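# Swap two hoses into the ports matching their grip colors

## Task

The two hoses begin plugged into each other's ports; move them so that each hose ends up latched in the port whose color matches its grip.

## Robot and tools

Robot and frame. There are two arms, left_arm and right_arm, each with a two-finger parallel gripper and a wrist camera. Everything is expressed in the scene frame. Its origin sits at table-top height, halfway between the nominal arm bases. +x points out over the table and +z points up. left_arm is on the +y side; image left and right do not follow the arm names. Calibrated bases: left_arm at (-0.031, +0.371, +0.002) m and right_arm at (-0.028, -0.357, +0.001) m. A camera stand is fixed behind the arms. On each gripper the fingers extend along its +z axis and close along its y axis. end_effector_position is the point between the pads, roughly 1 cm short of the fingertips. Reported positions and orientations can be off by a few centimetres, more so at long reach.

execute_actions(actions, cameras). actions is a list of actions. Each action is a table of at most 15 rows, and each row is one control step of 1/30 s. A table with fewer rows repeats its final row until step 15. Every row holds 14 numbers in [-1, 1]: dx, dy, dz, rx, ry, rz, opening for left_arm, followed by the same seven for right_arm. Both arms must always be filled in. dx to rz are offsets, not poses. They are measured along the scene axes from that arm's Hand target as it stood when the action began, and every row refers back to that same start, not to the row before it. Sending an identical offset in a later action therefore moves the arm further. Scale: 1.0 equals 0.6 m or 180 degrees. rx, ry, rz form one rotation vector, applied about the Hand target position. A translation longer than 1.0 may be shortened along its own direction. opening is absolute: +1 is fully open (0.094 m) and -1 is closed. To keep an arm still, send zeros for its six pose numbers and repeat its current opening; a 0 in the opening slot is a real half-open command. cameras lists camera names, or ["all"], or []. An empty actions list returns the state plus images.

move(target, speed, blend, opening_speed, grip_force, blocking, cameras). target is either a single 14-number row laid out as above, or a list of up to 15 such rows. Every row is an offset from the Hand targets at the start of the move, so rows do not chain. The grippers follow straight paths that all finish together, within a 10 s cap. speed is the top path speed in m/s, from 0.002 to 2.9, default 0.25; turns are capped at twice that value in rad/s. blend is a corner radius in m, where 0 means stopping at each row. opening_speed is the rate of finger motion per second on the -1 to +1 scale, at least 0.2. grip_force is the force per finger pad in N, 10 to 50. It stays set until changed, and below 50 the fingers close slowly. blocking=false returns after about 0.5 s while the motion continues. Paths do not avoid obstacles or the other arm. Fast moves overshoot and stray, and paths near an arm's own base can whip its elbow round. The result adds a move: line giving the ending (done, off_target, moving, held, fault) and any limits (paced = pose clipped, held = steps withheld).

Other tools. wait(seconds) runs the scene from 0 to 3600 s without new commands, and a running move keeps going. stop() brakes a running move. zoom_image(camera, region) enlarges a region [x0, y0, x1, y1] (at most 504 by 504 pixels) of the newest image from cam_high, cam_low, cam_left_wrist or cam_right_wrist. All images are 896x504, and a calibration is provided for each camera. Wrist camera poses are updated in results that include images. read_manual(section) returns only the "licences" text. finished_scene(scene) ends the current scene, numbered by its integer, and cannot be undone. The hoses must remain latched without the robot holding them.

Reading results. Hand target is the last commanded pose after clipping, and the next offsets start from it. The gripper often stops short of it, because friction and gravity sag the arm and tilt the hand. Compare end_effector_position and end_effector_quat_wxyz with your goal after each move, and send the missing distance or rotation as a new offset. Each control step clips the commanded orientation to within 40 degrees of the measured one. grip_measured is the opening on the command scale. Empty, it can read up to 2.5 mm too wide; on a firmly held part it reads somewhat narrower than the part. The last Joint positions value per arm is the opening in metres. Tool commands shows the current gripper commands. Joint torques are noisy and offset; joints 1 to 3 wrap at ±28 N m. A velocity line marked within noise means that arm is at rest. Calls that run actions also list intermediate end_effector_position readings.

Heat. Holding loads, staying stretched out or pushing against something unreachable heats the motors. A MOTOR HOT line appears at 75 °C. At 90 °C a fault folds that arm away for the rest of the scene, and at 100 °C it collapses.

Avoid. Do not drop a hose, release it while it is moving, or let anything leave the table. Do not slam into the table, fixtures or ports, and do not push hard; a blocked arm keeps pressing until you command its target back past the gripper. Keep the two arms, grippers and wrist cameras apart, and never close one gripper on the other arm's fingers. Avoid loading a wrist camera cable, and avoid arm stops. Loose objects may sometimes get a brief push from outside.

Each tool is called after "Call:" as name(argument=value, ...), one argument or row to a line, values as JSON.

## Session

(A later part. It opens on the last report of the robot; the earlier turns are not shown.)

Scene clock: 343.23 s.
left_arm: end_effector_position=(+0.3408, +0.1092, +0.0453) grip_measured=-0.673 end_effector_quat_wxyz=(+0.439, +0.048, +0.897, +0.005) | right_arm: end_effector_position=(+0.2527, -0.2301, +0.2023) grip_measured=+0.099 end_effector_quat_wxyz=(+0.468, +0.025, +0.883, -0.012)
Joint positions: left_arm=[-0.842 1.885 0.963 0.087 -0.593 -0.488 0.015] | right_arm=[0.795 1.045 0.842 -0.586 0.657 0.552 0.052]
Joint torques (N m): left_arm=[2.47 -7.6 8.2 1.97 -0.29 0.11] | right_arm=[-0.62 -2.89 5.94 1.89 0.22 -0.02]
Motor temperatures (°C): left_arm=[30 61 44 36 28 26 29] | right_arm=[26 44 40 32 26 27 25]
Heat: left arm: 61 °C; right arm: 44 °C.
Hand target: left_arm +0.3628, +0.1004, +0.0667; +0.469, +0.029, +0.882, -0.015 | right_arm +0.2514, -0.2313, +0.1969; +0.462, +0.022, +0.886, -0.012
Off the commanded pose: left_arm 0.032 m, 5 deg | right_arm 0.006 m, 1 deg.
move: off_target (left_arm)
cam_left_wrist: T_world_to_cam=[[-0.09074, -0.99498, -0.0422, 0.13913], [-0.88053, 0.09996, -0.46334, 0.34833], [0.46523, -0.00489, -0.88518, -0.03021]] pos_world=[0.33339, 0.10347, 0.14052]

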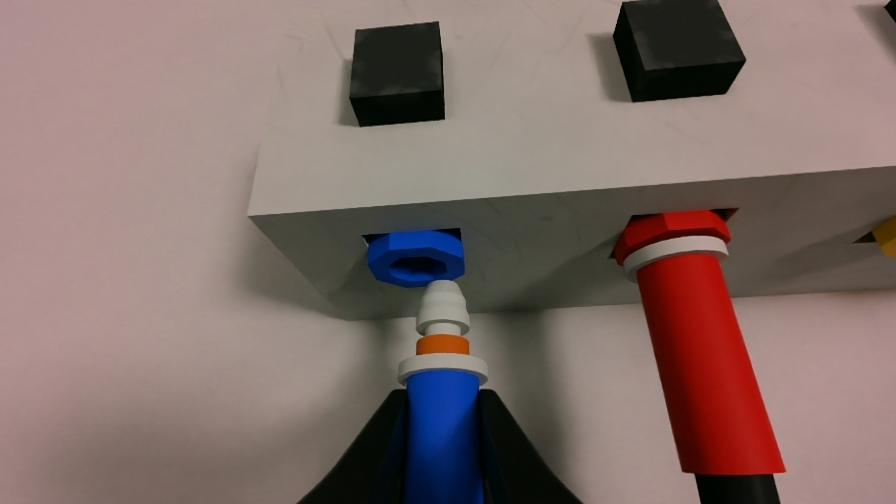

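Call:
move(
  target=[
    [-0.105,-0.001,-0.007,0,0,0,-0.9,0,0,0,0,0,0,0.1],
    [-0.08,-0.001,0.063,0,0,0,-0.9,0,0,0,0,0,0,0.1],
    [-0.035,0,0.007,0,0,0,-0.9,0,0,0,0,0,0,0.1],
    [-0.02,0.0005,0.0055,0,0,0,-0.9,0,0,0,0,0,0,0.1],
  ],
  speed=0.12,
  cameras=["cam_left_wrist"],
)

Scene clock: 355.40 s.
left_arm: end_effector_position=(+0.3388, +0.1103, +0.0564) grip_measured=-0.673 end_effector_quat_wxyz=(+0.452, +0.036, +0.891, +0.002) | right_arm: end_effector_position=(+0.2527, -0.2301, +0.2023) grip_measured=+0.099 end_effector_quat_wxyz=(+0.468, +0.025, +0.883, -0.012)
Joint positions: left_arm=[-0.852 1.855 0.95 0.093 -0.621 -0.507 0.015] | right_arm=[0.795 1.045 0.842 -0.586 0.657 0.552 0.052]
Joint torques (N m): left_arm=[1.18 -7.38 7.38 1.76 -0.14 0.11] | right_arm=[-0.61 -2.88 5.93 1.88 0.21 -0.02]
Motor temperatures (°C): left_arm=[30 62 45 37 28 26 29] | right_arm=[26 44 40 32 26 27 25]
Heat: left arm: 62 °C; right arm: 44 °C.
Hand target: left_arm +0.3508, +0.1007, +0.0700; +0.469, +0.029, +0.882, -0.015 | right_arm +0.2514, -0.2313, +0.1969; +0.462, +0.022, +0.886, -0.012
Off the commanded pose: left_arm 0.021 m, 3 deg | right_arm 0.006 m, 1 deg.
move: off_target (left_arm)
cam_left_wrist: T_world_to_cam=[[-0.07033, -0.99716, -0.02684, 0.13301], [-0.86809, 0.07443, -0.4908, 0.35175], [0.49141, -0.01122, -0.87086, -0.02836]] pos_world=[0.32864, 0.10613, 0.15151]

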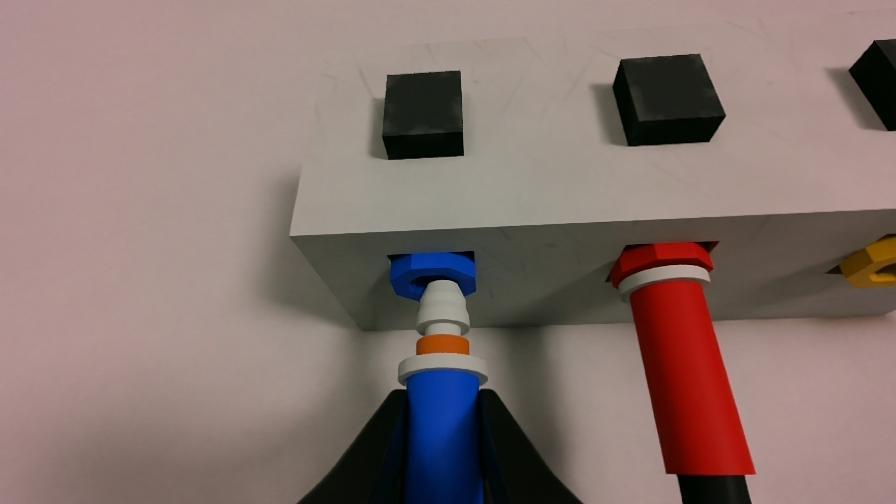

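Call:
move(
  target=[0.03,0.004,0.012,0,0,0,-0.9,0,0,0,0,0,0,0.1],
  speed=0.12,
  cameras=["cam_left_wrist"],
)

Scene clock: 358.87 s.
left_arm: end_effector_position=(+0.3413, +0.1118, +0.0519) grip_measured=-0.673 end_effector_quat_wxyz=(+0.430, +0.055, +0.901, +0.008) | right_arm: end_effector_position=(+0.2527, -0.2301, +0.2023) grip_measured=+0.099 end_effector_quat_wxyz=(+0.468, +0.025, +0.883, -0.012)
Joint positions: left_arm=[-0.831 1.863 0.98 0.034 -0.577 -0.474 0.015] | right_arm=[0.795 1.045 0.842 -0.586 0.657 0.552 0.052]
Joint torques (N m): left_arm=[3.04 -7.45 8.61 2.1 -0.33 0.1] | right_arm=[-0.62 -2.88 5.94 1.88 0.22 -0.03]
Motor temperatures (°C): left_arm=[30 62 45 37 28 26 30] | right_arm=[26 43 40 32 26 27 25]
Heat: left arm: 62 °C; right arm: 43 °C.
Hand target: left_arm +0.3688, +0.1030, +0.0771; +0.469, +0.029, +0.883, -0.015 | right_arm +0.2514, -0.2313, +0.1969; +0.462, +0.022, +0.886, -0.012
Off the commanded pose: left_arm 0.038 m, 6 deg | right_arm 0.006 m, 1 deg.
move: off_target (left_arm)
cam_left_wrist: T_world_to_cam=[[-0.10071, -0.99352, -0.05278, 0.14588], [-0.88757, 0.11369, -0.44643, 0.35162], [0.44954, 0.00188, -0.89326, -0.01953]] pos_world=[0.33556, 0.10499, 0.14723]

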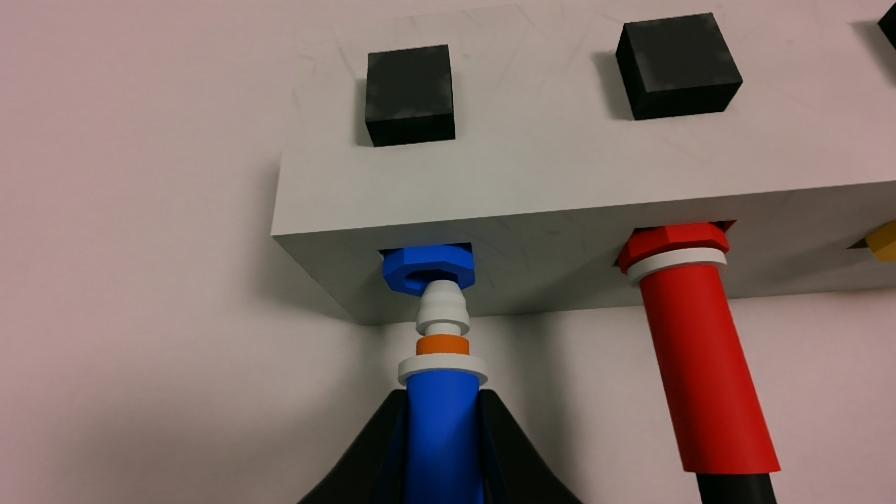

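Call:
move(
  target=[
    [-0.115,0.001,-0.024,0,0,0,-0.9,0,0,0,0,0,0,0.1],
    [-0.09,0.0,0.0457,-0.001,-0.028,0,-0.9,0,0,0,0,0,0,0.1],
    [-0.045,0.001,-0.010,-0.001,-0.028,0,-0.9,0,0,0,0,0,0,0.1],
    [-0.036,0.001,-0.012,-0.001,-0.028,0,-0.9,0,0,0,0,0,0,0.1],
  ],
  speed=0.15,
  cameras=["cam_left_wrist"],
)

Scene clock: 367.60 s.
left_arm: end_effector_position=(+0.3357, +0.1123, +0.0570) grip_measured=-0.673 end_effector_quat_wxyz=(+0.492, +0.037, +0.870, +0.001) | right_arm: end_effector_position=(+0.2527, -0.2301, +0.2023) grip_measured=+0.099 end_effector_quat_wxyz=(+0.468, +0.025, +0.883, -0.012)
Joint positions: left_arm=[-0.872 1.856 0.861 0.271 -0.677 -0.461 0.015] | right_arm=[0.795 1.045 0.842 -0.586 0.657 0.552 0.052]
Joint torques (N m): left_arm=[1.32 -7.12 7.05 1.85 -0.13 0.11] | right_arm=[-0.61 -2.91 5.93 1.88 0.22 -0.03]
Motor temperatures (°C): left_arm=[30 62 45 37 28 26 30] | right_arm=[26 43 40 32 26 27 25]
Heat: left arm: 62 °C; right arm: 43 °C.
Hand target: left_arm +0.3473, +0.1036, +0.0701; +0.508, +0.029, +0.861, -0.015 | right_arm +0.2514, -0.2313, +0.1969; +0.462, +0.022, +0.886, -0.012
Off the commanded pose: left_arm 0.019 m, 3 deg | right_arm 0.006 m, 1 deg.
move: off_target (left_arm)
cam_left_wrist: T_world_to_cam=[[-0.07286, -0.9969, -0.02982, 0.13579], [-0.82035, 0.07691, -0.56666, 0.33725], [0.5672, -0.01683, -0.82341, -0.05386]] pos_world=[0.3171, 0.10853, 0.15081]

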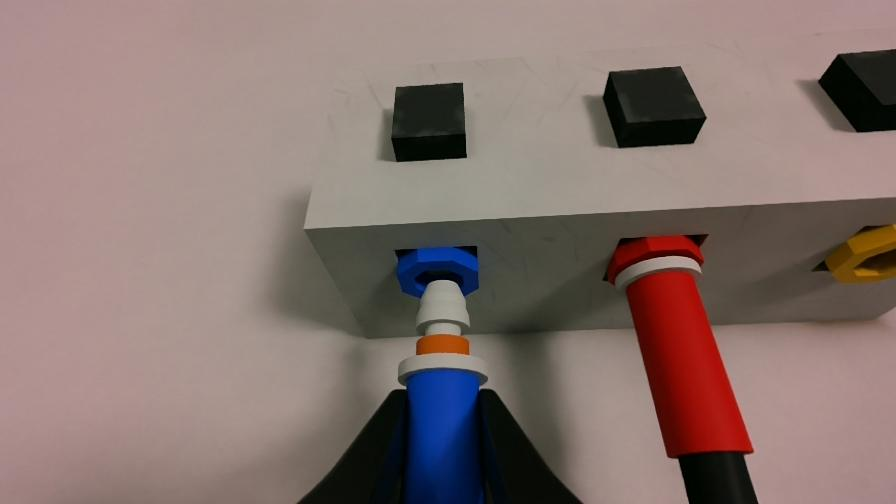

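Call:
move(
  target=[0.035,0.0,0.008,0,0,0,-0.9,0,0,0,0,0,0,0.1],
  speed=0.1,
  cameras=["cam_left_wrist"],
)

Scene clock: 370.67 s.
left_arm: end_effector_position=(+0.3501, +0.1132, +0.0533) grip_measured=-0.673 end_effector_quat_wxyz=(+0.480, +0.045, +0.876, +0.004) | right_arm: end_effector_position=(+0.2527, -0.2301, +0.2023) grip_measured=+0.099 end_effector_quat_wxyz=(+0.468, +0.025, +0.883, -0.012)
Joint positions: left_arm=[-0.833 1.887 0.91 0.244 -0.633 -0.43 0.015] | right_arm=[0.795 1.045 0.842 -0.586 0.657 0.552 0.052]
Joint torques (N m): left_arm=[1.74 -7.68 7.94 2.01 -0.23 0.13] | right_arm=[-0.61 -2.88 5.96 1.89 0.22 -0.02]
Motor temperatures (°C): left_arm=[30 62 45 37 28 26 30] | right_arm=[26 43 40 32 26 27 25]
Heat: left arm: 62 °C; right arm: 43 °C.
Hand target: left_arm +0.3682, +0.1036, +0.0748; +0.508, +0.029, +0.861, -0.015 | right_arm +0.2514, -0.2313, +0.1969; +0.462, +0.022, +0.886, -0.012
Off the commanded pose: left_arm 0.030 m, 5 deg | right_arm 0.006 m, 1 deg.
move: off_target (left_arm)
cam_left_wrist: T_world_to_cam=[[-0.08356, -0.99562, -0.04197, 0.14188], [-0.83444, 0.09294, -0.54321, 0.34873], [0.54473, -0.01037, -0.83855, -0.0571]] pos_world=[0.33396, 0.10825, 0.14751]

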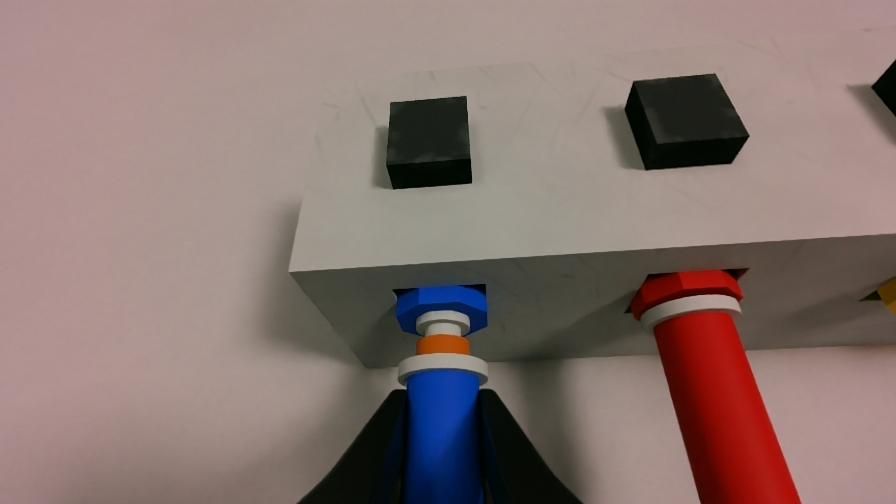

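It's in. Push to latch.

Call:
move(
  target=[
    [0.04,-0.004,0.0,0,0,0,-0.9,0,0,0,0,0,0,0.1],
    [0.11,-0.032,-0.004,0,0,-0.02,-0.9,0,0,0,0,0,0,0.1],
  ],
  speed=0.12,
  blend=[0.005,0],
  cameras=["cam_left_wrist"],
)

Scene clock: 376.77 s.
left_arm: end_effector_position=(+0.3630, +0.1127, +0.0524) grip_measured=-0.673 end_effector_quat_wxyz=(+0.437, +0.091, +0.893, +0.057) | right_arm: end_effector_position=(+0.2527, -0.2301, +0.2023) grip_measured=+0.099 end_effector_quat_wxyz=(+0.468, +0.025, +0.883, -0.012)
Joint positions: left_arm=[-0.809 1.932 1.064 0.018 -0.621 -0.353 0.015] | right_arm=[0.795 1.045 0.842 -0.586 0.657 0.552 0.052]
Joint torques (N m): left_arm=[8.76 -3.33 11 3.59 0.89 0.49] | right_arm=[-0.61 -2.89 5.93 1.88 0.22 -0.02]
Motor temperatures (°C): left_arm=[30 60 45 38 28 26 30] | right_arm=[26 43 40 32 26 27 25]
Heat: left arm: 60 °C; right arm: 43 °C.
Hand target: left_arm +0.4343, +0.0845, +0.0724; +0.507, +0.055, +0.860, -0.031 | right_arm +0.2514, -0.2313, +0.1969; +0.462, +0.022, +0.886, -0.012
Off the commanded pose: left_arm 0.079 m, 14 deg | right_arm 0.006 m, 1 deg.
move: off_target (left_arm)
cam_left_wrist: T_world_to_cam=[[-0.12165, -0.97761, -0.17168, 0.16099], [-0.87307, 0.18767, -0.45003, 0.35752], [0.47218, 0.09515, -0.87635, -0.04847]] pos_world=[0.35461, 0.0949, 0.14606]

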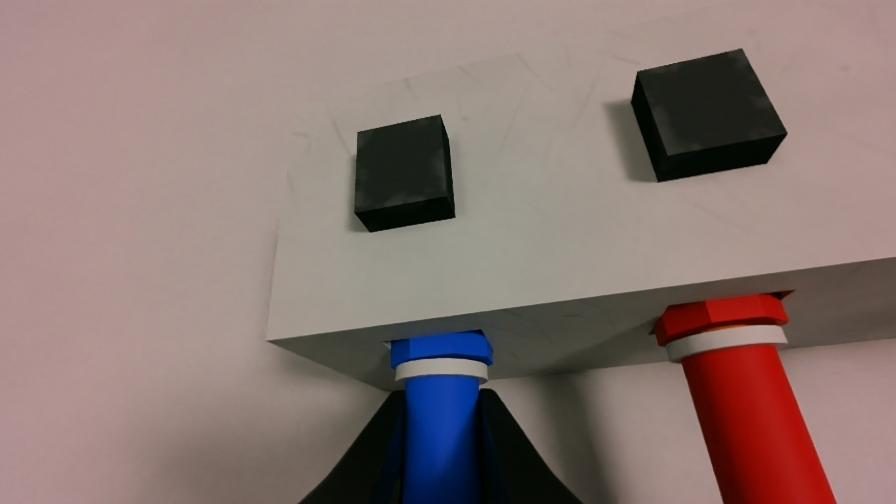

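Seated. Tug test.

Call:
move(
  target=[-0.16,0.035,-0.012,0,0,0.018,-0.9,0,0,0,0,0,0,0.1],
  speed=0.2,
  cameras=["cam_left_wrist"],
)

Scene clock: 379.57 s.
left_arm: end_effector_position=(+0.3573, +0.1093, +0.0525) grip_measured=-0.673 end_effector_quat_wxyz=(+0.500, +0.029, +0.865, -0.022) | right_arm: end_effector_position=(+0.2527, -0.2301, +0.2023) grip_measured=+0.099 end_effector_quat_wxyz=(+0.468, +0.025, +0.883, -0.012)
Joint positions: left_arm=[-0.823 1.915 0.885 0.37 -0.621 -0.434 0.015] | right_arm=[0.795 1.045 0.842 -0.586 0.657 0.552 0.052]
Joint torques (N m): left_arm=[-4.46 -12.23 2.35 1.37 -0.78 -0.16] | right_arm=[-0.62 -2.88 5.94 1.89 0.22 -0.03]
Motor temperatures (°C): left_arm=[30 60 46 40 28 26 30] | right_arm=[26 43 40 32 26 27 25]
Heat: left arm: 60 °C; right arm: 43 °C.
Hand target: left_arm +0.3383, +0.1054, +0.0653; +0.508, +0.031, +0.861, -0.017 | right_arm +0.2514, -0.2313, +0.1969; +0.462, +0.022, +0.886, -0.012
Off the commanded pose: left_arm 0.023 m, 1 deg | right_arm 0.006 m, 1 deg.
move: off_target (left_arm)
cam_left_wrist: T_world_to_cam=[[-0.08065, -0.9966, 0.01673, 0.13451], [-0.80993, 0.05574, -0.58388, 0.35208], [0.58096, -0.06064, -0.81167, -0.07062]] pos_world=[0.33703, 0.11014, 0.146]

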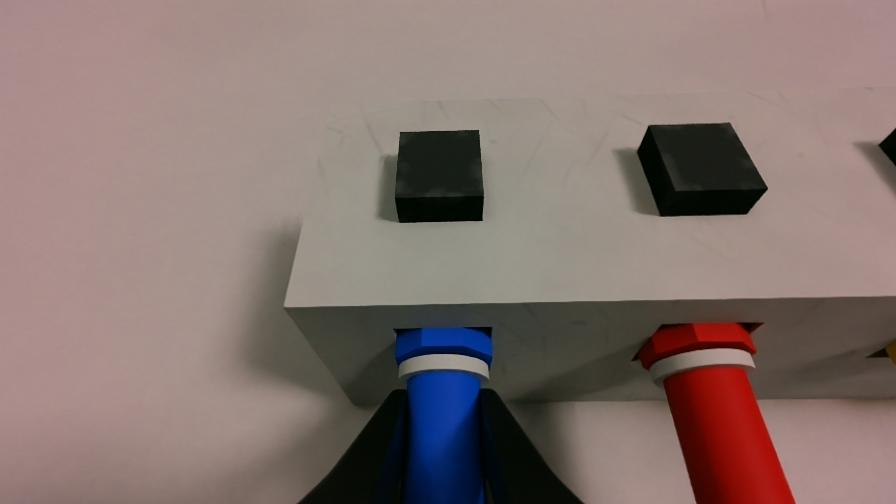

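Latched. Release and retreat.

Call:
move(
  target=[
    [0.03,0.005,-0.006,0,0,0,0.0,0,0,0,0,0,0,0.1],
    [-0.01,0.01,0.14,0,0,0,0.0,0,0,0,0,0,0,0.1],
    [-0.1,0.15,0.18,0,0,0,0.0,0,0,0,0,0,0,0.1],
  ],
  speed=0.2,
  blend=[0,0.02,0],
  cameras=["cam_left_wrist","cam_high"],
)

Scene clock: 385.90 s.
left_arm: end_effector_position=(+0.2788, +0.1935, +0.1721) grip_measured=-0.002 end_effector_quat_wxyz=(+0.506, +0.029, +0.862, -0.015) | right_arm: end_effector_position=(+0.2527, -0.2301, +0.2023) grip_measured=+0.099 end_effector_quat_wxyz=(+0.468, +0.025, +0.883, -0.012)
Joint positions: left_arm=[-0.829 1.209 0.728 -0.171 -0.64 -0.424 0.047] | right_arm=[0.795 1.045 0.842 -0.586 0.657 0.552 0.052]
Joint torques (N m): left_arm=[1.06 -4.55 5.18 1.69 -0.08 0.11] | right_arm=[-0.61 -2.89 5.93 1.88 0.22 -0.02]
Motor temperatures (°C): left_arm=[30 61 45 38 28 26 29] | right_arm=[26 42 40 32 26 27 25]
Heat: left arm: 61 °C; right arm: 42 °C.
Hand target: left_arm +0.2783, +0.1954, +0.1733; +0.508, +0.031, +0.861, -0.017 | right_arm +0.2514, -0.2313, +0.1969; +0.462, +0.022, +0.886, -0.012
Off the commanded pose: left_arm 0.002 m, 0 deg | right_arm 0.006 m, 1 deg.
move: done
cam_left_wrist: T_world_to_cam=[[-0.07536, -0.99715, 0.00403, 0.21092], [-0.80176, 0.05819, -0.5948, 0.35274], [0.59287, -0.04806, -0.80386, 0.07009]] pos_world=[0.25716, 0.19316, 0.2653]
Images, in order (width x height): cam_high 896x504, cam_left_wrist 896x504.

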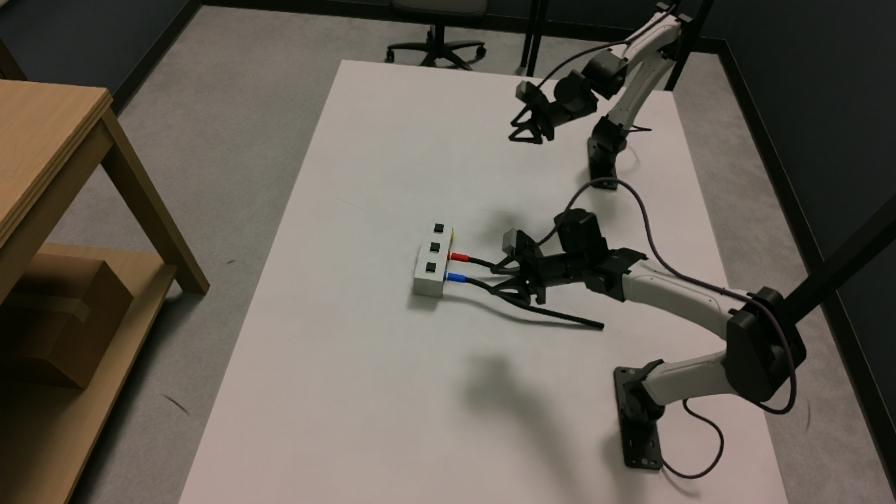

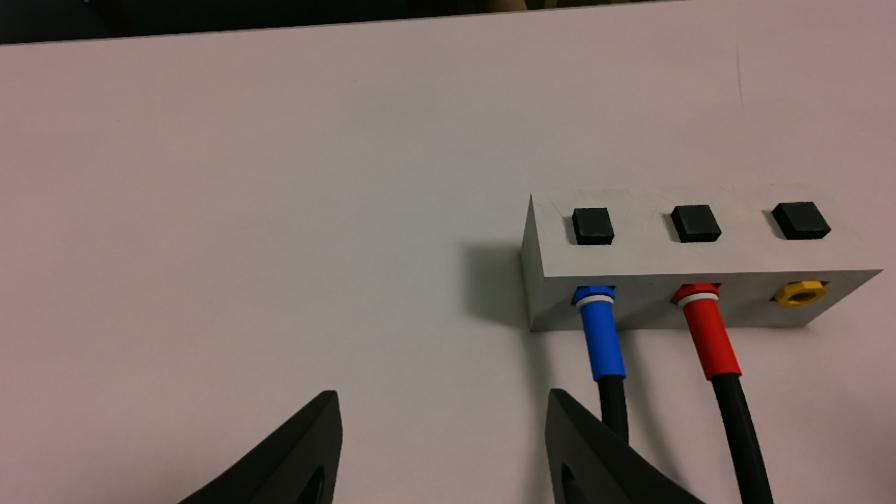

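Call:
finished_scene(
  scene=2,
)

The scene is finished: the task was done.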